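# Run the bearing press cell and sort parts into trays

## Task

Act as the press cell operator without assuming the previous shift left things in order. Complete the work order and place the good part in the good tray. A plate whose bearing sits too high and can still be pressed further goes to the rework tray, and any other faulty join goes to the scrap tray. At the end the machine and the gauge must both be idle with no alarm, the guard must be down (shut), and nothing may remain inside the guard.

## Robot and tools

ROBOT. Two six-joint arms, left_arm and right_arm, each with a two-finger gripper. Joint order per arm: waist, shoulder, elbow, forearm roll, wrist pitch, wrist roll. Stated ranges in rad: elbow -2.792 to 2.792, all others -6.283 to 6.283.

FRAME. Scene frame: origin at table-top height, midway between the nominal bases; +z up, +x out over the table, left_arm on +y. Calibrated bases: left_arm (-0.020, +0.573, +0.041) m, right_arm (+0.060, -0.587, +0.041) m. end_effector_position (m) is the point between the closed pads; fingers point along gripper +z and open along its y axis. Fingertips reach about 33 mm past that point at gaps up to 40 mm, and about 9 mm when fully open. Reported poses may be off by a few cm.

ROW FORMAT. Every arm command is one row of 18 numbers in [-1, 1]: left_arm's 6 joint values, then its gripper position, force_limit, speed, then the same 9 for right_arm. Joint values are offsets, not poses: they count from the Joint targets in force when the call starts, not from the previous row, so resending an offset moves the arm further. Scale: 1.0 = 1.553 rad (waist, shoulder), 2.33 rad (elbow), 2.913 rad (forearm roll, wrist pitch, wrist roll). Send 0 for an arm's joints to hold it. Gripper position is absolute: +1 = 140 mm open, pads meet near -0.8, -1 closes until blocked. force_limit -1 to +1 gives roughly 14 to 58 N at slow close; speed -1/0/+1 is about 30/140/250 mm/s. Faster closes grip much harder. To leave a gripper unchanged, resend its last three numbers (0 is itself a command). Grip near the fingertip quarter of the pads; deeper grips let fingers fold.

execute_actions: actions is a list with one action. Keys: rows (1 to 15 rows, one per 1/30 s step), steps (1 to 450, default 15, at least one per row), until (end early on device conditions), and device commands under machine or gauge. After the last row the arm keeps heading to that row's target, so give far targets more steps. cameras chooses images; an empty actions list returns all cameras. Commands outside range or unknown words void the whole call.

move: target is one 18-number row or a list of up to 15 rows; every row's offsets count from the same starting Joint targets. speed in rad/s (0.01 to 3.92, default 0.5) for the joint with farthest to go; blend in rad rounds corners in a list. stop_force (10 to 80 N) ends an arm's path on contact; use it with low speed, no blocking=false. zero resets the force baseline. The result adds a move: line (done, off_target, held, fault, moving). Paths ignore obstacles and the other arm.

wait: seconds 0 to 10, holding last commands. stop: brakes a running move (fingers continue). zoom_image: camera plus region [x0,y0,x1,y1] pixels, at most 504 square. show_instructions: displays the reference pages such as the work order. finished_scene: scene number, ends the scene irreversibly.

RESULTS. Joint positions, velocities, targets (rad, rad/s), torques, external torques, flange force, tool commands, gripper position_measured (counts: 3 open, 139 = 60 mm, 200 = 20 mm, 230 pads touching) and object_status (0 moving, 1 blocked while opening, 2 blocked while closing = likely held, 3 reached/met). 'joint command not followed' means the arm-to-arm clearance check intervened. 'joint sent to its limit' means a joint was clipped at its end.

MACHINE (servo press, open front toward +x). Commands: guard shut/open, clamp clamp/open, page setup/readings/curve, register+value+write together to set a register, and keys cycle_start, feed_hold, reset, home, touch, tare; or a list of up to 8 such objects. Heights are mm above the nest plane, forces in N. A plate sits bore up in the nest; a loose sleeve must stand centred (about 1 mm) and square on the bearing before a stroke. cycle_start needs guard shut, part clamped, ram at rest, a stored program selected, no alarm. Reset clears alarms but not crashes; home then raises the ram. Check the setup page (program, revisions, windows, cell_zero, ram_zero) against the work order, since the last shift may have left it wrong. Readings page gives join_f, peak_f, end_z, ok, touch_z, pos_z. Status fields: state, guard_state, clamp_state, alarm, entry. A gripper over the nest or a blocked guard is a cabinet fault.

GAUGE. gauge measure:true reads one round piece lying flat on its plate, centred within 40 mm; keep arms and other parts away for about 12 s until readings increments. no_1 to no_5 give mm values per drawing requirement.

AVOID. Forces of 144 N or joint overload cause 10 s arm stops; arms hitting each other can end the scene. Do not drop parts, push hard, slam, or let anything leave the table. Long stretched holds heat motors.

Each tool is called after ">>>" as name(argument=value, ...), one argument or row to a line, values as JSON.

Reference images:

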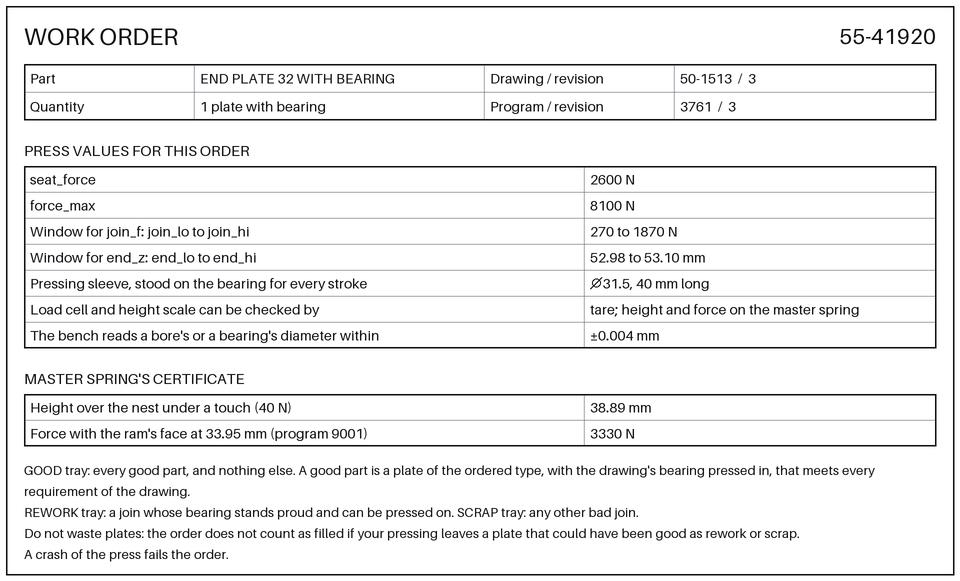

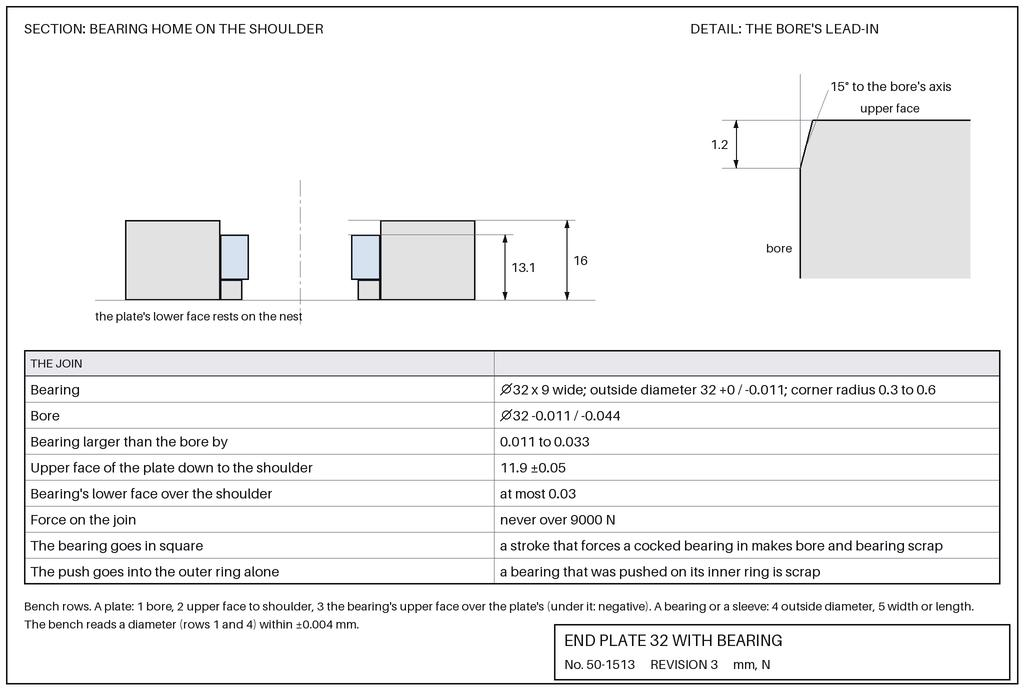

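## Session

>>> execute_actions(
  actions=[],
)

>>> execute_actions(
  actions=[
    {"machine":{"page":"setup"},"steps":2},
  ],
)

Scene clock: 0.00 s.
left_arm: end_effector_position=(+0.4178, +0.5447, +0.4101) position_measured=3 object_status=3 end_effector_quat_wxyz=(-0.033, +0.999, -0.010, +0.019) | right_arm: end_effector_position=(+0.4973, -0.6134, +0.4101) position_measured=3 object_status=3 end_effector_quat_wxyz=(-0.033, +0.999, -0.008, +0.019)
Joint positions: left_arm=[-0.195 -0.211 1.886 0.073 1.442 1.383] | right_arm=[-0.195 -0.211 1.886 0.073 1.442 1.383]
Joint velocities: within noise
Joint torques (N m): no reading
External joint torques (N m): no reading
Flange force (N): no reading
Wrist depth (mm): cam_left_wrist=[1367 542 520 498 474 - 462 / 1519 541 535 523 - - 444 / 1663 568 563 554 546 528 418 / 1746 125 592 568 564 138 543 / - 115 1733 1908 1609 - 98 / - 1893 1783 713 1796 - 91 / - 2017 528 558 1837 1938 -] | cam_right_wrist=[505 - - - 494 - 1293 / 490 524 - - 511 - 1321 / 485 - - - - 537 1379 / 509 135 - 576 547 133 1411 / - 124 1644 577 786 133 - / - 1736 1774 579 1666 1689 - / - 1774 1853 563 1712 1736 -]
Joint targets: left_arm=[-0.195 -0.211 1.886 0.073 1.442 1.383] | right_arm=[-0.195 -0.211 1.886 0.073 1.442 1.383]
Tool commands: left_gripper/position=+1.0 left_gripper/force_limit=+1.0 left_gripper/speed=+1.0 right_gripper/position=+1.0 right_gripper/force_limit=+1.0 right_gripper/speed=+1.0
machine.setup: program=+3761 ram_zero=+165.345 seat_force=+2600 force_max=+8100 join_lo=+270 join_hi=+1870 end_lo=+52.980 end_hi=+53.100 cell_gain=+1.880 cell_zero=-267 program_revision=+3 program_top=+53.100 stored1_number=+3761 stored1_revision=+3 stored2_number=+5210 stored2_revision=+2 stored3_number=+3200 stored3_revision=+5 stored4_number=+4941 stored4_revision=+4 stored5_number=+9001 stored5_revision=+1
machine: state=idle guard_state=shut clamp_state=clamped guard_answer=taken clamp_answer=taken page=setup entry=no_entry entries=0 alarm=no_alarm queue=idle queue_left=0
gauge: message=nothing_yet readings=0 no_1=0.000 no_2=0.000 no_3=0.000 no_4=0.000 no_5=0.000

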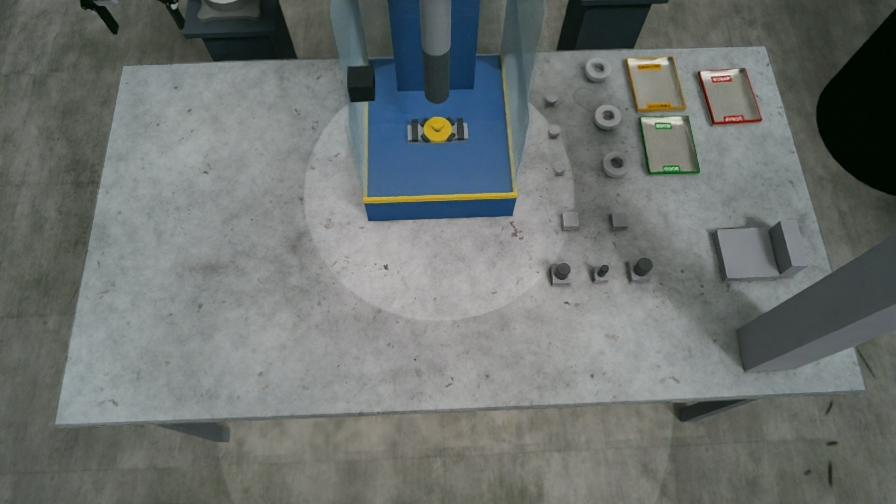

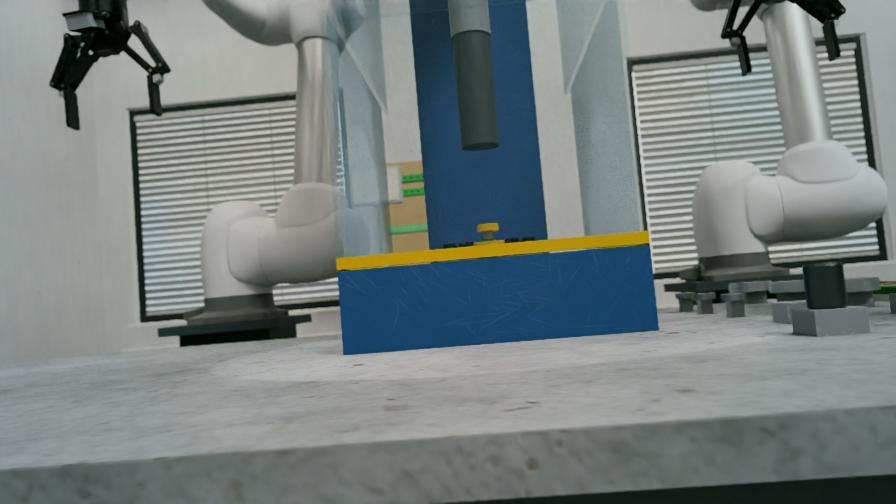

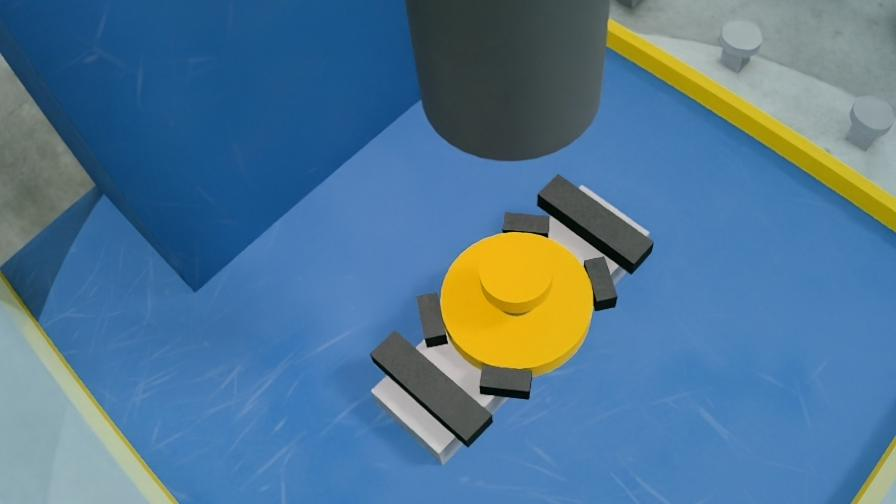

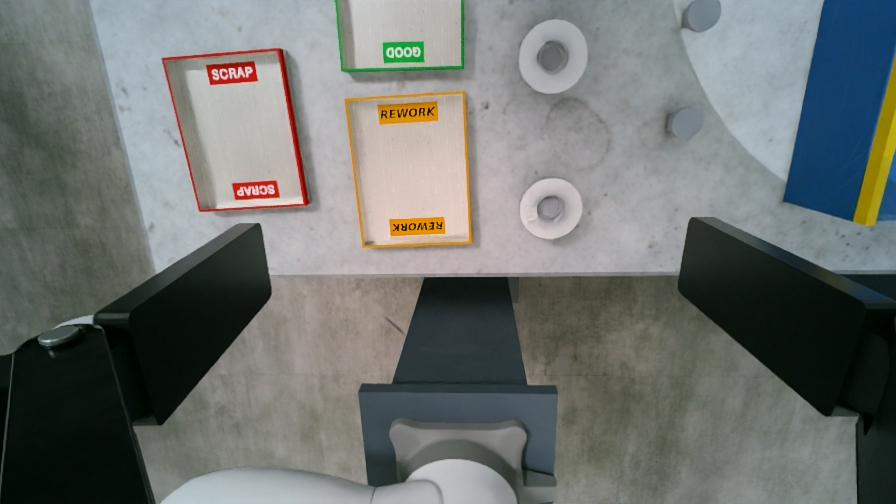

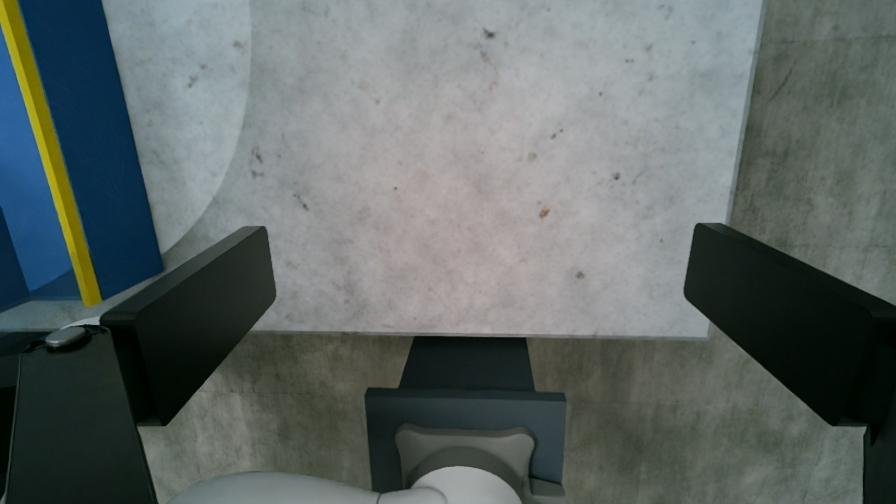

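Scene clock: 0.27 s.
left_arm: end_effector_position=(+0.4178, +0.5447, +0.4101) position_measured=3 object_status=3 end_effector_quat_wxyz=(-0.033, +0.999, -0.010, +0.019) | right_arm: end_effector_position=(+0.4973, -0.6134, +0.4101) position_measured=3 object_status=3 end_effector_quat_wxyz=(-0.033, +0.999, -0.008, +0.019)
Joint positions: left_arm=[-0.195 -0.211 1.886 0.073 1.442 1.383] | right_arm=[-0.195 -0.211 1.886 0.073 1.442 1.383]
Joint torques (N m): left_arm=[1.47 -16.74 -41.02 4.64 0.08 0.06] | right_arm=[-1.08 -18.72 -45.62 4.63 -0.38 0.14]
External joint torques (N m): left_arm=[-1.59 -2.97 -0.37 -0.22 -0.21 -0.07] | right_arm=[0.94 -1.3 3.49 -0.13 0.26 -0.15]
Flange force (N): left_arm=[-5.1 3.3 -1.2] | right_arm=[-6.7 -2.1 5.0]
Wrist depth (mm): cam_left_wrist=[1483 525 513 511 487 503 - / 1558 543 533 525 530 491 - / 1652 568 563 551 537 534 443 / 1746 130 583 585 - 130 - / - 115 1652 882 1758 123 98 / - 2017 - - - - 91 / - 485 507 556 1851 1953 -] | cam_right_wrist=[476 - 505 521 - 477 1254 / 489 - 513 496 - - 1335 / 499 555 - - - - 1395 / - 135 - - - 133 1469 / - 124 1736 - 601 133 - / - 1812 1724 - 1666 1623 - / - 1853 1799 560 1701 1724 -]
Joint targets: left_arm=[-0.195 -0.211 1.886 0.073 1.442 1.383] | right_arm=[-0.195 -0.211 1.886 0.073 1.442 1.383]
Tool commands: left_gripper/position=+1.0 left_gripper/force_limit=+1.0 left_gripper/speed=+1.0 right_gripper/position=+1.0 right_gripper/force_limit=+1.0 right_gripper/speed=+1.0
machine.setup: program=+3761 ram_zero=+165.345 seat_force=+2600 force_max=+8100 join_lo=+270 join_hi=+1870 end_lo=+52.980 end_hi=+53.100 cell_gain=+1.880 cell_zero=-267 program_revision=+3 program_top=+53.100 stored1_number=+3761 stored1_revision=+3 stored2_number=+5210 stored2_revision=+2 stored3_number=+3200 stored3_revision=+5 stored4_number=+4941 stored4_revision=+4 stored5_number=+9001 stored5_revision=+1
machine: state=idle guard_state=shut clamp_state=clamped guard_answer=taken clamp_answer=taken page=setup entry=no_entry entries=0 alarm=no_alarm queue=done queue_left=0
gauge: message=nothing_yet readings=0 no_1=0.000 no_2=0.000 no_3=0.000 no_4=0.000 no_5=0.000

>>> execute_actions(
  actions=[
    {"machine":[{"page":"readings"},{"tare":true},{"touch":true}],"steps":450,"until":{"machine":{"queue":["!=","running"]}}},
  ],
)

Scene clock: 12.37 s.
left_arm: end_effector_position=(+0.4178, +0.5447, +0.4101) position_measured=3 object_status=3 end_effector_quat_wxyz=(-0.033, +0.999, -0.010, +0.019) | right_arm: end_effector_position=(+0.4973, -0.6134, +0.4101) position_measured=3 object_status=3 end_effector_quat_wxyz=(-0.033, +0.999, -0.008, +0.019)
Joint positions: left_arm=[-0.195 -0.211 1.886 0.073 1.442 1.383] | right_arm=[-0.195 -0.211 1.886 0.073 1.442 1.383]
Joint torques (N m): left_arm=[1.5 -16.63 -41.25 4.65 0.08 0.07] | right_arm=[-0.64 -18.7 -45.87 4.62 -0.4 0.16]
External joint torques (N m): left_arm=[-1.63 -3.06 -0.14 -0.23 -0.21 -0.07] | right_arm=[0.52 -1.44 3.66 -0.12 0.27 -0.16]
Flange force (N): left_arm=[-5.6 3.4 -0.8] | right_arm=[-7.3 -1.2 5.2]
Wrist depth (mm): cam_left_wrist=[1663 532 511 502 499 492 471 / - 545 549 539 - 493 - / 1652 568 556 556 536 - 419 / 1721 125 - 575 563 130 545 / - 115 1796 834 2068 123 98 / - 1893 1851 676 1810 1771 91 / - 483 503 557 1938 1865 -] | cam_right_wrist=[473 537 - - - - 1211 / 440 526 - - - - 1307 / 491 557 - - - 1602 1411 / 508 136 577 566 559 143 1444 / - 124 1478 - - 133 - / - 1749 - - 1786 1612 - / - 1853 523 566 1761 1712 -]
Joint targets: left_arm=[-0.195 -0.211 1.886 0.073 1.442 1.383] | right_arm=[-0.195 -0.211 1.886 0.073 1.442 1.383]
Tool commands: left_gripper/position=+1.0 left_gripper/force_limit=+1.0 left_gripper/speed=+1.0 right_gripper/position=+1.0 right_gripper/force_limit=+1.0 right_gripper/speed=+1.0
machine.readings: force=+0 touch_z=+38.882 join_f=+0 peak_f=+0 end_z=+0.000 ok=+0 pos_z=+154.655 cycles=+0
machine: state=idle guard_state=shut clamp_state=clamped guard_answer=taken clamp_answer=taken page=readings entry=taken entries=2 alarm=no_alarm queue=done queue_left=0
gauge: message=nothing_yet readings=0 no_1=0.000 no_2=0.000 no_3=0.000 no_4=0.000 no_5=0.000

>>> execute_actions(
  actions=[
    {"machine":[{"register":"program","value":9001,"write":true},{"page":"setup"},{"cycle_start":true,"page":"readings"}],"steps":450,"until":{"machine":{"queue":["!=","running"]}}},
  ],
)

>>> execute_actions(
  actions=[
    {"machine":{"page":"curve"},"steps":2},
  ],
)

>>> execute_actions(
  actions=[
    {"machine":{"page":"setup"},"steps":2},
  ],
)

Scene clock: 18.03 s.
left_arm: end_effector_position=(+0.4178, +0.5447, +0.4101) position_measured=3 object_status=3 end_effector_quat_wxyz=(-0.033, +0.999, -0.010, +0.019) | right_arm: end_effector_position=(+0.4973, -0.6134, +0.4101) position_measured=3 object_status=3 end_effector_quat_wxyz=(-0.033, +0.999, -0.008, +0.019)
Joint positions: left_arm=[-0.195 -0.211 1.886 0.073 1.442 1.383] | right_arm=[-0.195 -0.211 1.886 0.073 1.442 1.383]
Joint torques (N m): left_arm=[1.33 -17.15 -41.17 4.61 0.04 0.11] | right_arm=[-0.64 -18.94 -45.82 4.61 -0.49 0.17]
External joint torques (N m): left_arm=[-1.47 -2.47 -0.21 -0.2 -0.17 -0.11] | right_arm=[0.53 -1.27 3.6 -0.1 0.36 -0.17]
Flange force (N): left_arm=[-4.5 3.2 -0.8] | right_arm=[-7.0 -1.1 4.9]
Wrist depth (mm): cam_left_wrist=[1501 532 515 510 486 489 - / 1558 542 526 532 518 525 443 / 1674 549 561 558 541 - 416 / 1721 137 592 559 571 130 541 / - 115 1758 1810 1674 - 98 / - 1893 1865 590 1879 - 91 / - 1969 527 556 1879 1953 -] | cam_right_wrist=[512 518 - - 519 474 1273 / - - 492 508 507 500 1328 / - 583 - - 542 529 1403 / - 135 581 - 567 142 1444 / - 124 1592 - 595 133 - / - 1826 1786 579 1678 1612 - / - 483 1839 554 1724 1678 -]
Joint targets: left_arm=[-0.195 -0.211 1.886 0.073 1.442 1.383] | right_arm=[-0.195 -0.211 1.886 0.073 1.442 1.383]
Tool commands: left_gripper/position=+1.0 left_gripper/force_limit=+1.0 left_gripper/speed=+1.0 right_gripper/position=+1.0 right_gripper/force_limit=+1.0 right_gripper/speed=+1.0
machine.readings: force=+0 touch_z=+38.882 join_f=+3133 peak_f=+3335 end_z=+33.948 ok=+0 pos_z=+154.655 cycles=+1
machine: state=done guard_state=shut clamp_state=clamped guard_answer=taken clamp_answer=taken page=readings entry=taken entries=4 alarm=no_alarm queue=done queue_left=0
gauge: message=nothing_yet readings=0 no_1=0.000 no_2=0.000 no_3=0.000 no_4=0.000 no_5=0.000

Scene clock: 18.30 s.
left_arm: end_effector_position=(+0.4178, +0.5447, +0.4101) position_measured=3 object_status=3 end_effector_quat_wxyz=(-0.033, +0.999, -0.010, +0.019) | right_arm: end_effector_position=(+0.4973, -0.6134, +0.4101) position_measured=3 object_status=3 end_effector_quat_wxyz=(-0.033, +0.999, -0.008, +0.019)
Joint positions: left_arm=[-0.195 -0.211 1.886 0.073 1.442 1.383] | right_arm=[-0.195 -0.211 1.886 0.073 1.442 1.383]
Joint torques (N m): left_arm=[1.42 -16.51 -41.33 4.62 0.02 0.06] | right_arm=[-1 -19.24 -45.64 4.61 -0.48 0.17]
External joint torques (N m): left_arm=[-1.53 -3.29 -0.13 -0.2 -0.15 -0.06] | right_arm=[0.87 -0.81 3.48 -0.11 0.35 -0.17]
Flange force (N): left_arm=[-6.0 3.1 -0.9] | right_arm=[-5.9 -1.8 4.9]
Wrist depth (mm): cam_left_wrist=[- 525 515 499 486 478 471 / 1652 536 537 513 518 - 451 / 1652 574 559 553 530 535 418 / 1746 137 615 549 1721 138 540 / - 115 1721 858 1709 123 98 / - 1893 1938 615 1837 1758 91 / - 2001 527 559 1908 1879 -] | cam_right_wrist=[- - - - - 490 1254 / - - - - - - 1314 / 474 - - - - 1357 1328 / 510 136 - - 573 142 1427 / - 124 1666 590 - 133 - / - 1749 1761 - 1678 1666 - / - 1812 1839 558 1761 1655 -]
Joint targets: left_arm=[-0.195 -0.211 1.886 0.073 1.442 1.383] | right_arm=[-0.195 -0.211 1.886 0.073 1.442 1.383]
Tool commands: left_gripper/position=+1.0 left_gripper/force_limit=+1.0 left_gripper/speed=+1.0 right_gripper/position=+1.0 right_gripper/force_limit=+1.0 right_gripper/speed=+1.0
machine.curve: curve1_z=+39.950 curve1_f=+6 curve2_z=+39.093 curve2_f=+0 curve3_z=+38.236 curve3_f=+484 curve4_z=+37.379 curve4_f=+1056 curve5_z=+36.521 curve5_f=+1627 curve6_z=+35.664 curve6_f=+2182 curve7_z=+34.807 curve7_f=+2755 curve8_z=+33.950 curve8_f=+3334
machine: state=done guard_state=shut clamp_state=clamped guard_answer=taken clamp_answer=taken page=curve entry=taken entries=4 alarm=no_alarm queue=done queue_left=0
gauge: message=nothing_yet readings=0 no_1=0.000 no_2=0.000 no_3=0.000 no_4=0.000 no_5=0.000

Scene clock: 18.57 s.
left_arm: end_effector_position=(+0.4178, +0.5447, +0.4101) position_measured=3 object_status=3 end_effector_quat_wxyz=(-0.033, +0.999, -0.010, +0.019) | right_arm: end_effector_position=(+0.4973, -0.6134, +0.4101) position_measured=3 object_status=3 end_effector_quat_wxyz=(-0.033, +0.999, -0.008, +0.019)
Joint positions: left_arm=[-0.195 -0.211 1.886 0.073 1.442 1.383] | right_arm=[-0.195 -0.211 1.886 0.073 1.442 1.383]
Joint torques (N m): left_arm=[1.27 -16.93 -41.13 4.65 0.05 0.02] | right_arm=[-1.07 -19.71 -45.64 4.67 -0.42 0.11]
External joint torques (N m): left_arm=[-1.4 -2.71 -0.26 -0.23 -0.18 -0.02] | right_arm=[0.97 -0.41 3.52 -0.17 0.3 -0.12]
Flange force (N): left_arm=[-4.7 2.8 -0.9] | right_arm=[-5.2 -2.1 5.2]
Wrist depth (mm): cam_left_wrist=[1439 525 509 498 453 484 - / 1538 543 527 533 521 514 510 / 1423 563 558 554 543 542 536 / 1721 125 611 566 589 138 535 / - 115 1663 - 1697 123 98 / - 105 1837 633 1796 1783 91 / - 484 526 556 1733 1908 -] | cam_right_wrist=[441 - 505 505 478 - 1287 / - - 533 527 504 526 1321 / 511 552 549 551 533 522 1419 / 507 135 616 557 590 133 1478 / - 124 1634 650 598 133 - / - 107 1724 575 1634 1623 - / - 1881 1853 557 1799 1666 -]
Joint targets: left_arm=[-0.195 -0.211 1.886 0.073 1.442 1.383] | right_arm=[-0.195 -0.211 1.886 0.073 1.442 1.383]
Tool commands: left_gripper/position=+1.0 left_gripper/force_limit=+1.0 left_gripper/speed=+1.0 right_gripper/position=+1.0 right_gripper/force_limit=+1.0 right_gripper/speed=+1.0
machine.setup: program=+9001 ram_zero=+165.345 seat_force=+2600 force_max=+8100 join_lo=+270 join_hi=+1870 end_lo=+52.980 end_hi=+53.100 cell_gain=+1.880 cell_zero=-68 program_revision=+1 program_top=+33.950 stored1_number=+3761 stored1_revision=+3 stored2_number=+5210 stored2_revision=+2 stored3_number=+3200 stored3_revision=+5 stored4_number=+4941 stored4_revision=+4 stored5_number=+9001 stored5_revision=+1
machine: state=done guard_state=shut clamp_state=clamped guard_answer=taken clamp_answer=taken page=setup entry=taken entries=4 alarm=no_alarm queue=done queue_left=0
gauge: message=nothing_yet readings=0 no_1=0.000 no_2=0.000 no_3=0.000 no_4=0.000 no_5=0.000

>>> zoom_image(
  camera="cam_high",
  region=[520, 40, 820, 300],
)

>>> zoom_image(
  camera="cam_left_wrist",
  region=[480, 0, 760, 260],
)

Scaled by 1.680.
This view is cut from an older image: the scene may have changed since it was taken.

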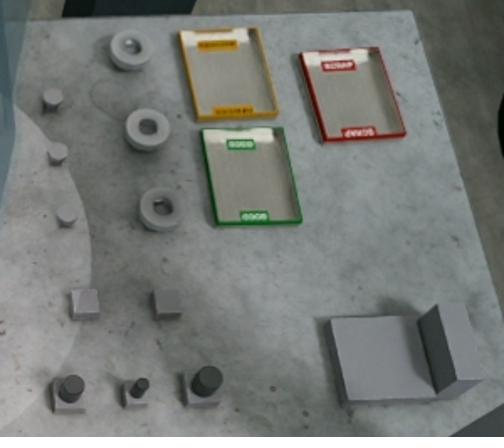

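Scaled by 1.800.
This view is cut from an older image: the scene may have changed since it was taken.

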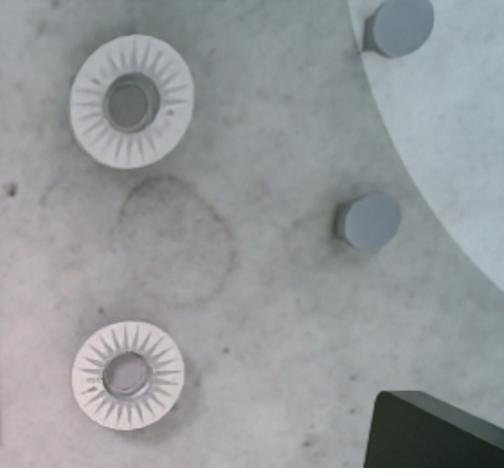

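>>> execute_actions(
  actions=[
    {"machine":[{"register":"program","value":3761,"write":true},{"guard":"open"},{"clamp":"open"}],"steps":2},
  ],
)

>>> move(
  target=[-0.0537,0.3406,-0.1788,-0.0251,-0.0301,0.0645,0.25,0,-1,0,0,0,0,0,0,1,1,1],
  speed=0.6,
  cameras=["cam_left_wrist","cam_nest"],
)

Scene clock: 23.40 s.
left_arm: end_effector_position=(+0.4178, +0.5447, +0.4101) position_measured=3 object_status=3 end_effector_quat_wxyz=(-0.033, +0.999, -0.010, +0.019) | right_arm: end_effector_position=(+0.4973, -0.6134, +0.4101) position_measured=3 object_status=3 end_effector_quat_wxyz=(-0.033, +0.999, -0.008, +0.019)
Joint positions: left_arm=[-0.195 -0.211 1.886 0.073 1.442 1.383] | right_arm=[-0.195 -0.211 1.886 0.073 1.442 1.383]
Joint torques (N m): left_arm=[1.43 -16.76 -41.14 4.66 0.1 0.07] | right_arm=[-0.98 -19.21 -45.73 4.64 -0.44 0.14]
External joint torques (N m): left_arm=[-1.53 -3.01 -0.21 -0.24 -0.22 -0.07] | right_arm=[0.82 -0.63 3.7 -0.16 0.31 -0.15]
Flange force (N): left_arm=[-5.3 3.1 -0.9] | right_arm=[-5.9 -1.7 5.4]
Wrist depth (mm): cam_left_wrist=[1338 507 516 515 487 485 - / 1578 545 540 523 524 503 - / 1568 566 558 559 - - - / 1709 125 1879 563 566 130 425 / - 115 1771 - 1697 123 98 / - 106 1879 608 1721 1771 91 / - 1969 528 561 1908 1893 -] | cam_right_wrist=[448 - - - - 475 1300 / 461 - - 551 - 1307 1357 / 501 572 558 - 513 1435 1379 / 505 135 - - - 133 1452 / - 124 1602 - - 133 - / - 1724 1749 - 1592 1678 - / - 1812 1799 559 1701 1724 -]
Joint targets: left_arm=[-0.195 -0.211 1.886 0.073 1.442 1.383] | right_arm=[-0.195 -0.211 1.886 0.073 1.442 1.383]
Tool commands: left_gripper/position=+1.0 left_gripper/force_limit=+1.0 left_gripper/speed=+1.0 right_gripper/position=+1.0 right_gripper/force_limit=+1.0 right_gripper/speed=+1.0
machine.setup: program=+3761 ram_zero=+165.345 seat_force=+2600 force_max=+8100 join_lo=+270 join_hi=+1870 end_lo=+52.980 end_hi=+53.100 cell_gain=+1.880 cell_zero=-68 program_revision=+3 program_top=+53.100 stored1_number=+3761 stored1_revision=+3 stored2_number=+5210 stored2_revision=+2 stored3_number=+3200 stored3_revision=+5 stored4_number=+4941 stored4_revision=+4 stored5_number=+9001 stored5_revision=+1
machine: state=done guard_state=between clamp_state=clamped guard_answer=taken clamp_answer=taken page=setup entry=taken entries=5 alarm=no_alarm queue=running queue_left=1
gauge: message=nothing_yet readings=0 no_1=0.000 no_2=0.000 no_3=0.000 no_4=0.000 no_5=0.000

Scene clock: 25.60 s.
left_arm: end_effector_position=(+0.7004, +0.4000, +0.3297) position_measured=98 object_status=0 end_effector_quat_wxyz=(+0.000, +0.990, -0.141, +0.000) | right_arm: end_effector_position=(+0.4973, -0.6134, +0.4101) position_measured=3 object_status=3 end_effector_quat_wxyz=(-0.033, +0.999, -0.008, +0.019)
Joint positions: left_arm=[-0.278 0.318 1.469 0 1.354 1.571] | right_arm=[-0.195 -0.211 1.886 0.073 1.442 1.383]
Joint torques (N m): left_arm=[1.12 -68.35 -40.29 4.4 0.18 0.08] | right_arm=[-1.1 -18.84 -45.8 4.6 -0.43 0.14]
External joint torques (N m): left_arm=[-1.33 -3.65 -0.22 -0.25 -0.24 -0.08] | right_arm=[0.98 -1.29 3.65 -0.1 0.31 -0.15]
Flange force (N): left_arm=[-5.4 2.2 -1.2] | right_arm=[-6.9 -2.2 5.2]
Wrist depth (mm): cam_left_wrist=[399 433 442 421 - 341 335 / 414 - - - - 400 350 / 471 - - - 469 387 370 / - 497 146 - 143 117 393 / - 87 119 523 - 107 86 / - - 564 - 571 - - / - - 596 592 1721 - -] | cam_right_wrist=[470 - - 486 481 480 1273 / 487 545 532 514 - 501 1349 / 487 - - 545 - 1379 1395 / 496 135 - - 547 133 1444 / - 124 1678 - 598 143 - / - 1749 1761 - 1678 1602 - / - 1910 1799 560 1712 1701 -]
Joint targets: left_arm=[-0.278 0.318 1.469 0.000 1.354 1.571] | right_arm=[-0.195 -0.211 1.886 0.073 1.442 1.383]
machine.setup: program=+3761 ram_zero=+165.345 seat_force=+2600 force_max=+8100 join_lo=+270 join_hi=+1870 end_lo=+52.980 end_hi=+53.100 cell_gain=+1.880 cell_zero=-68 program_revision=+3 program_top=+53.100 stored1_number=+3761 stored1_revision=+3 stored2_number=+5210 stored2_revision=+2 stored3_number=+3200 stored3_revision=+5 stored4_number=+4941 stored4_revision=+4 stored5_number=+9001 stored5_revision=+1
machine: state=done guard_state=open clamp_state=between guard_answer=taken clamp_answer=taken page=setup entry=taken entries=5 alarm=no_alarm queue=running queue_left=0
gauge: message=nothing_yet readings=0 no_1=0.000 no_2=0.000 no_3=0.000 no_4=0.000 no_5=0.000
move: done
camera_calibration:
cam_left_wrist: T_world_to_cam=[[-0.303426, -0.952826, 0.00739167, 0.600939], [-0.897011, 0.288251, 0.335087, 0.409652], [-0.321411, 0.0950436, -0.942158, 0.640165], [0, 0, 0, 1]] pos_world=[0.755558, 0.393664, 0.461425]
Images, in order (width x height): cam_nest 896x504, cam_left_wrist 896x504.

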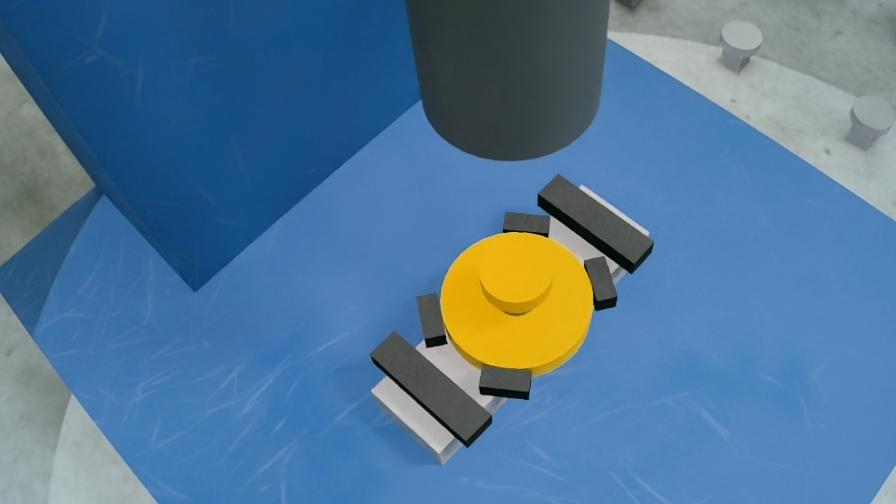

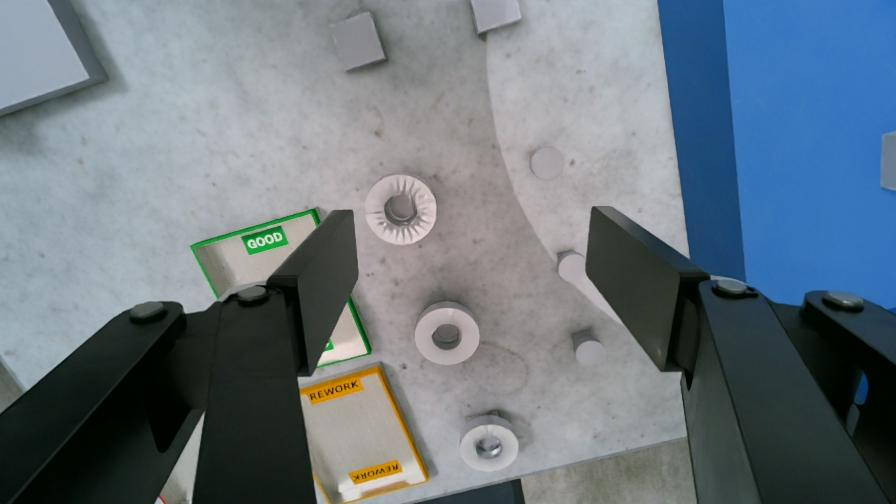

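>>> zoom_image(
  camera="cam_left_wrist",
  region=[350, 140, 630, 500],
)

>>> zoom_image(
  camera="cam_left_wrist",
  region=[350, 160, 500, 260],
)

>>> zoom_image(
  camera="cam_left_wrist",
  region=[400, 290, 550, 490],
)

Scaled by 1.400.

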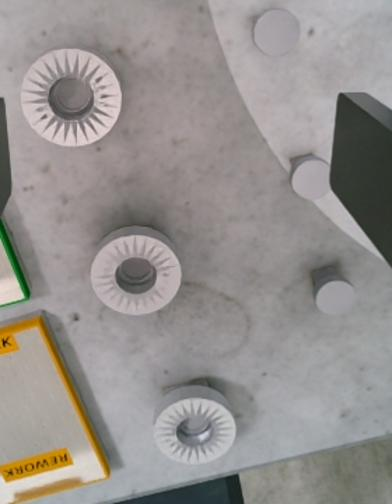

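Scaled by 3.360.

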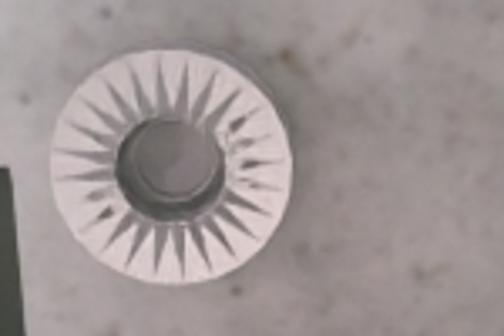

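Scaled by 2.520.

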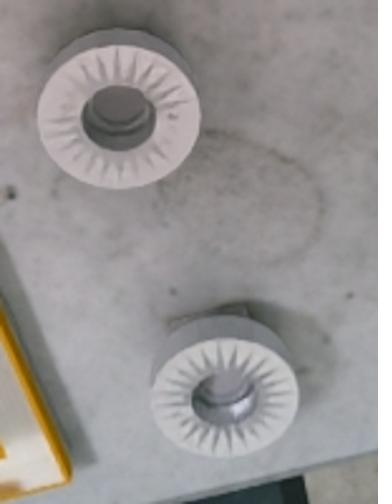

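>>> zoom_image(
  camera="cam_nest",
  region=[360, 160, 680, 470],
)

Scaled by 1.575.

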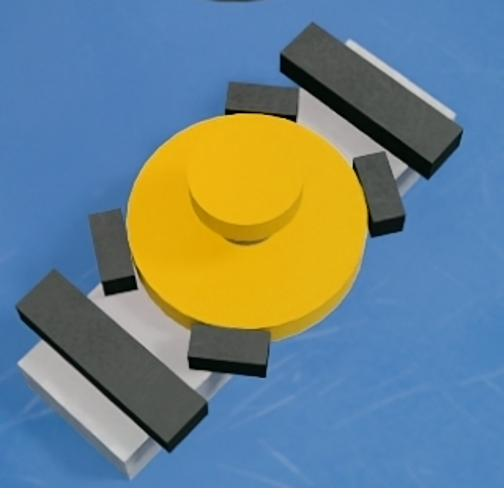

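>>> move(
  target=[
    [0.1927,-0.0315,0.1943,-0.3857,-0.0227,0.7314,0.25,0,-1,0,0,0,0,0,0,1,1,1],
    [-0.0206,0.0129,0.1910,-0.4498,-0.1146,0.7186,0.25,0,-1,0,0,0,0,0,0,1,1,1],
    [-0.0635,0.0867,0.2002,-0.4938,-0.1402,0.7696,0.25,0,-1,0,0,0,0,0,0,1,1,1],
    [-0.1150,0.1266,0.1876,-0.5222,-0.1597,0.7831,0.25,0,-1,0,0,0,0,0,0,1,1,1],
  ],
  speed=[0.7,0.4,0.2,0.06],
  blend=[0.05,0.03,0.01,0],
  cameras=["cam_left_wrist","cam_nest"],
)

Scene clock: 36.17 s.
left_arm: end_effector_position=(+0.5995, +0.0160, +0.1471) position_measured=98 object_status=3 end_effector_quat_wxyz=(+0.353, +0.612, -0.613, +0.355) | right_arm: end_effector_position=(+0.4973, -0.6134, +0.4101) position_measured=3 object_status=3 end_effector_quat_wxyz=(-0.033, +0.999, -0.008, +0.019)
Joint positions: left_arm=[-0.457 0.515 1.907 -1.521 0.889 3.852] | right_arm=[-0.195 -0.211 1.886 0.073 1.442 1.383]
Joint torques (N m): left_arm=[1.47 -71.79 -24.8 -0.93 1.8 0.09] | right_arm=[-0.6 -18.88 -45.72 4.63 -0.48 0.17]
External joint torques (N m): left_arm=[-1.59 -3.66 -0.51 -0.34 -0.26 -0.09] | right_arm=[0.53 -1.53 3.48 -0.12 0.36 -0.17]
Flange force (N): left_arm=[4.7 4.3 -1.1] | right_arm=[-7.2 -1.2 4.7]
Wrist depth (mm): cam_left_wrist=[585 542 528 586 611 615 184 / 470 306 293 292 289 278 176 / 407 247 245 200 236 236 176 / 356 213 146 160 161 209 184 / - 88 139 152 176 107 86 / - - 166 142 158 - - / - - 147 118 121 - -] | cam_right_wrist=[480 518 - - 486 - 1280 / - - - - 503 1335 1314 / 489 - 536 547 - 1364 1379 / - 135 579 - 559 133 1469 / - 124 1623 581 598 133 - / - 1786 1701 583 1634 1655 - / - 1799 502 560 1786 1689 -]
Joint targets: left_arm=[-0.457 0.515 1.907 -1.521 0.889 3.852] | right_arm=[-0.195 -0.211 1.886 0.073 1.442 1.383]
machine.setup: program=+3761 ram_zero=+165.345 seat_force=+2600 force_max=+8100 join_lo=+270 join_hi=+1870 end_lo=+52.980 end_hi=+53.100 cell_gain=+1.880 cell_zero=-68 program_revision=+3 program_top=+53.100 stored1_number=+3761 stored1_revision=+3 stored2_number=+5210 stored2_revision=+2 stored3_number=+3200 stored3_revision=+5 stored4_number=+4941 stored4_revision=+4 stored5_number=+9001 stored5_revision=+1
machine: state=idle guard_state=open clamp_state=open guard_answer=taken clamp_answer=taken page=setup entry=taken entries=5 alarm=no_alarm queue=done queue_left=0
gauge: message=nothing_yet readings=0 no_1=0.000 no_2=0.000 no_3=0.000 no_4=0.000 no_5=0.000
move: done
camera_calibration:
cam_left_wrist: T_world_to_cam=[[-0.999586, 0.0195907, -0.0210703, 0.611794], [0.0285806, 0.760188, -0.649075, 0.073292], [0.00330154, -0.649408, -0.760433, 0.262684], [0, 0, 0, 1]] pos_world=[0.608579, 0.102888, 0.260216]
Images, in order (width x height): cam_nest 896x504, cam_left_wrist 896x504.

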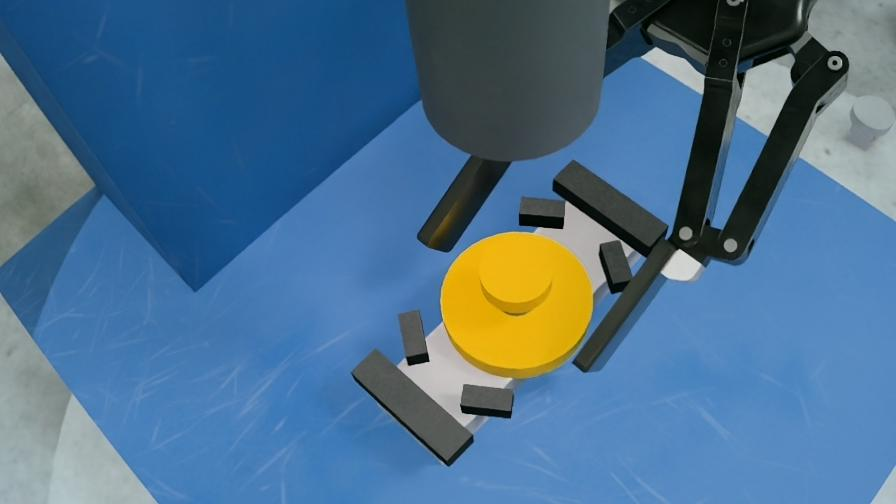

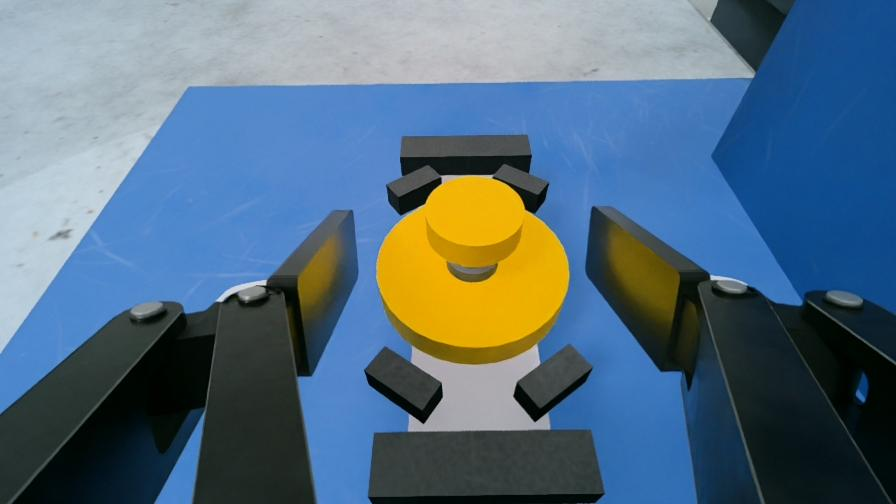

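>>> execute_actions(
  actions=[
    {"rows":[[0,0,0,0,0,0,-1,0,-1,0,0,0,0,0,0,1,1,1]],"steps":55},
  ],
)

>>> move(
  target=[
    [0,-0.0206,-0.0042,0.0123,0.0011,-0.0198,-1,0,-1,0,0,0,0,0,0,1,1,1],
    [0.0944,-0.1140,0.0036,0.0724,0.0451,-0.0644,-1,0,-1,0,0,0,0,0,0,1,1,1],
    [0.3077,-0.1581,0.0068,0.1366,0.1370,-0.0517,-1,0,-1,0,0,0,0,0,0,1,1,1],
    [0.4124,0.1514,-0.1744,0.1611,0.1671,-0.0122,-1,0,-1,0,0,0,0,0,0,1,1,1],
    [0.4122,0.2042,-0.1688,0.1547,0.1514,0.0167,-1,0,-1,0,0,0,0,0,0,1,1,1],
  ],
  speed=[0.05,0.2,0.5,0.5,0.08],
  blend=[0.01,0.03,0.05,0.02,0],
  cameras=["cam_left_wrist","cam_high"],
)

Scene clock: 40.30 s.
left_arm: end_effector_position=(+0.5995, +0.0160, +0.1471) position_measured=127 object_status=2 end_effector_quat_wxyz=(+0.353, +0.612, -0.613, +0.355) | right_arm: end_effector_position=(+0.4973, -0.6134, +0.4101) position_measured=3 object_status=3 end_effector_quat_wxyz=(-0.033, +0.999, -0.008, +0.019)
Joint positions: left_arm=[-0.457 0.515 1.907 -1.521 0.889 3.852] | right_arm=[-0.195 -0.211 1.886 0.073 1.442 1.383]
Joint torques (N m): left_arm=[-1.04 -66.91 -22.84 -0.38 1.28 0.04] | right_arm=[-1.04 -19.02 -45.8 4.66 -0.44 0.11]
External joint torques (N m): left_arm=[0.9 -8.53 -2.61 -0.9 0.27 -0.04] | right_arm=[0.91 -1.02 3.64 -0.16 0.31 -0.11]
Flange force (N): left_arm=[8.1 4.2 -7.6] | right_arm=[-6.4 -2.1 5.2]
Wrist depth (mm): cam_left_wrist=[- - - - 600 - 184 / 507 - 293 293 289 279 176 / - 240 247 200 237 236 176 / - 213 159 160 159 210 185 / 188 90 108 152 148 92 86 / - 77 162 141 142 - - / - - - 119 118 - -] | cam_right_wrist=[- - 488 508 - 478 1293 / - - - 515 540 - 1328 / - 568 534 529 - 531 1411 / 496 125 - - - 133 1435 / - 124 1505 - 594 143 - / - 1761 1774 - 1701 1634 - / - 1712 1826 562 1724 1634 -]
Joint targets: left_arm=[-0.457 0.515 1.907 -1.521 0.889 3.852] | right_arm=[-0.195 -0.211 1.886 0.073 1.442 1.383]
machine.setup: program=+3761 ram_zero=+165.345 seat_force=+2600 force_max=+8100 join_lo=+270 join_hi=+1870 end_lo=+52.980 end_hi=+53.100 cell_gain=+1.880 cell_zero=-68 program_revision=+3 program_top=+53.100 stored1_number=+3761 stored1_revision=+3 stored2_number=+5210 stored2_revision=+2 stored3_number=+3200 stored3_revision=+5 stored4_number=+4941 stored4_revision=+4 stored5_number=+9001 stored5_revision=+1
machine: state=idle guard_state=open clamp_state=open guard_answer=taken clamp_answer=taken page=setup entry=taken entries=5 alarm=no_alarm queue=done queue_left=0
gauge: message=nothing_yet readings=0 no_1=0.000 no_2=0.000 no_3=0.000 no_4=0.000 no_5=0.000

Scene clock: 45.27 s.
left_arm: end_effector_position=(+0.8180, +0.4719, +0.0540) position_measured=127 object_status=2 end_effector_quat_wxyz=(+0.354, +0.612, -0.612, +0.353) | right_arm: end_effector_position=(+0.4973, -0.6134, +0.4101) position_measured=3 object_status=3 end_effector_quat_wxyz=(-0.033, +0.999, -0.008, +0.019)
Joint positions: left_arm=[0.183 0.832 1.513 -1.071 1.33 3.901] | right_arm=[-0.195 -0.211 1.886 0.073 1.442 1.383]
Joint torques (N m): left_arm=[1.35 -100.8 -27.74 -0.86 2.82 0.09] | right_arm=[-0.94 -19.19 -45.79 4.73 -0.4 0.09]
External joint torques (N m): left_arm=[-1.65 -1.53 1.01 0.62 -1.18 -0.09] | right_arm=[0.8 -0.69 3.78 -0.25 0.28 -0.09]
Flange force (N): left_arm=[2.7 4.2 2.3] | right_arm=[-6.1 -1.8 5.6]
Wrist depth (mm): cam_left_wrist=[- 259 374 373 - 357 - / 304 - 304 - 309 274 274 / 265 216 249 - 249 256 262 / - 220 158 160 155 209 173 / 134 89 106 152 152 92 81 / - 77 - 169 176 - - / - - - 156 153 - -] | cam_right_wrist=[468 - - 504 - 508 1267 / 496 - 536 508 508 504 1349 / 495 - - - - 1514 1357 / 522 135 - - 541 133 1435 / - 124 1623 - 1623 133 - / - 1736 1774 - 1644 1678 - / - 1895 1786 559 1724 1689 -]
Joint targets: left_arm=[0.183 0.832 1.513 -1.071 1.330 3.901] | right_arm=[-0.195 -0.211 1.886 0.073 1.442 1.383]
machine.setup: program=+3761 ram_zero=+165.345 seat_force=+2600 force_max=+8100 join_lo=+270 join_hi=+1870 end_lo=+52.980 end_hi=+53.100 cell_gain=+1.880 cell_zero=-68 program_revision=+3 program_top=+53.100 stored1_number=+3761 stored1_revision=+3 stored2_number=+5210 stored2_revision=+2 stored3_number=+3200 stored3_revision=+5 stored4_number=+4941 stored4_revision=+4 stored5_number=+9001 stored5_revision=+1
machine: state=idle guard_state=open clamp_state=open guard_answer=taken clamp_answer=taken page=setup entry=taken entries=5 alarm=no_alarm queue=done queue_left=0
gauge: message=nothing_yet readings=0 no_1=0.000 no_2=0.000 no_3=0.000 no_4=0.000 no_5=0.000
move: done
camera_calibration:
cam_left_wrist: T_world_to_cam=[[-0.999675, 0.0194459, -0.0164582, 0.819203], [0.0254756, 0.760701, -0.648603, -0.337686], [-0.0000929244, -0.648812, -0.760949, 0.489724], [0, 0, 0, 1]] pos_world=[0.827586, 0.558687, 0.167113]
Images, in order (width x height): cam_high 896x504, cam_left_wrist 896x504.

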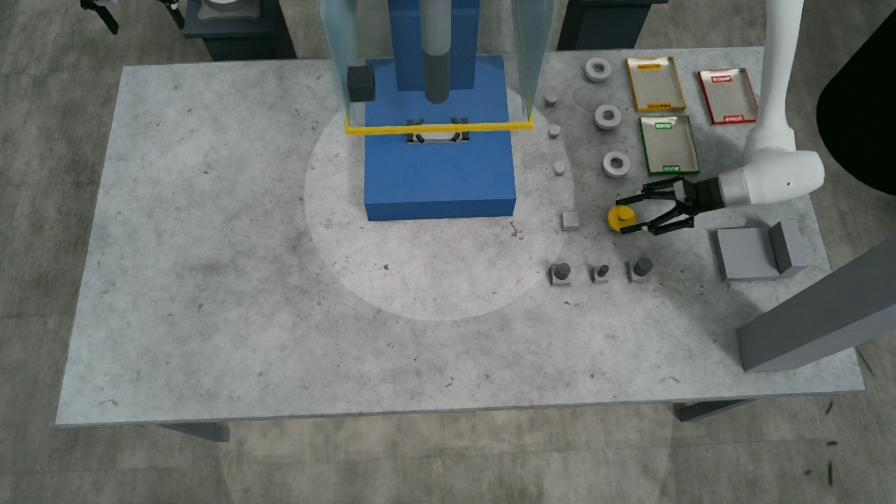

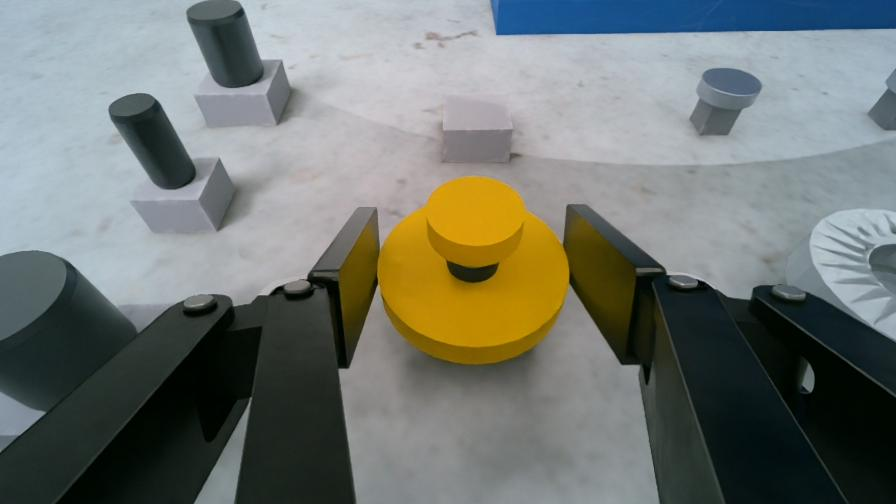

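>>> move(
  target=[0,0.0060,0.0006,-0.0007,-0.0018,0.0033,-1,0,-1,0,0,0,0,0,0,1,1,1],
  speed=0.012,
  stop_force=12,
)

Scene clock: 46.90 s.
left_arm: end_effector_position=(+0.8180, +0.4719, +0.0493) position_measured=127 object_status=2 end_effector_quat_wxyz=(+0.354, +0.612, -0.612, +0.353) | right_arm: end_effector_position=(+0.4973, -0.6134, +0.4101) position_measured=3 object_status=3 end_effector_quat_wxyz=(-0.033, +0.999, -0.008, +0.019)
Joint positions: left_arm=[0.183 0.837 1.514 -1.072 1.327 3.906] | right_arm=[-0.195 -0.211 1.886 0.073 1.442 1.383]
Joint torques (N m): left_arm=[-3.72 -86.65 -22.25 1.47 -1.15 -0.1] | right_arm=[-1.04 -18.88 -45.7 4.63 -0.41 0.13]
External joint torques (N m): left_arm=[3.38 -14.93 -3.97 -1.7 2.79 0.09] | right_arm=[0.9 -1.04 3.6 -0.14 0.28 -0.13]
Flange force (N): left_arm=[14.1 6.9 -12.0] | right_arm=[-6.4 -2.0 5.2]
Wrist depth (mm): cam_left_wrist=[- 258 - 377 - 358 360 / 301 - - 270 284 272 307 / - 216 248 256 256 258 - / - 224 129 160 155 - 167 / 134 89 108 152 152 92 86 / - 77 168 168 168 - - / - - - 155 151 - -] | cam_right_wrist=[467 529 - 492 - 468 1280 / 453 - 548 - - - 1300 / - - - 536 - 1254 1387 / - 125 - 591 564 133 1403 / - 124 1612 598 583 133 - / - 107 1533 - 1634 1644 - / - 1925 1812 563 1736 1701 -]
Joint targets: left_arm=[0.183 0.837 1.514 -1.072 1.327 3.906] | right_arm=[-0.195 -0.211 1.886 0.073 1.442 1.383]
machine.setup: program=+3761 ram_zero=+165.345 seat_force=+2600 force_max=+8100 join_lo=+270 join_hi=+1870 end_lo=+52.980 end_hi=+53.100 cell_gain=+1.880 cell_zero=-68 program_revision=+3 program_top=+53.100 stored1_number=+3761 stored1_revision=+3 stored2_number=+5210 stored2_revision=+2 stored3_number=+3200 stored3_revision=+5 stored4_number=+4941 stored4_revision=+4 stored5_number=+9001 stored5_revision=+1
machine: state=idle guard_state=open clamp_state=open guard_answer=taken clamp_answer=taken page=setup entry=taken entries=5 alarm=no_alarm queue=done queue_left=0
gauge: message=nothing_yet readings=0 no_1=0.000 no_2=0.000 no_3=0.000 no_4=0.000 no_5=0.000
move: contact (left_arm)


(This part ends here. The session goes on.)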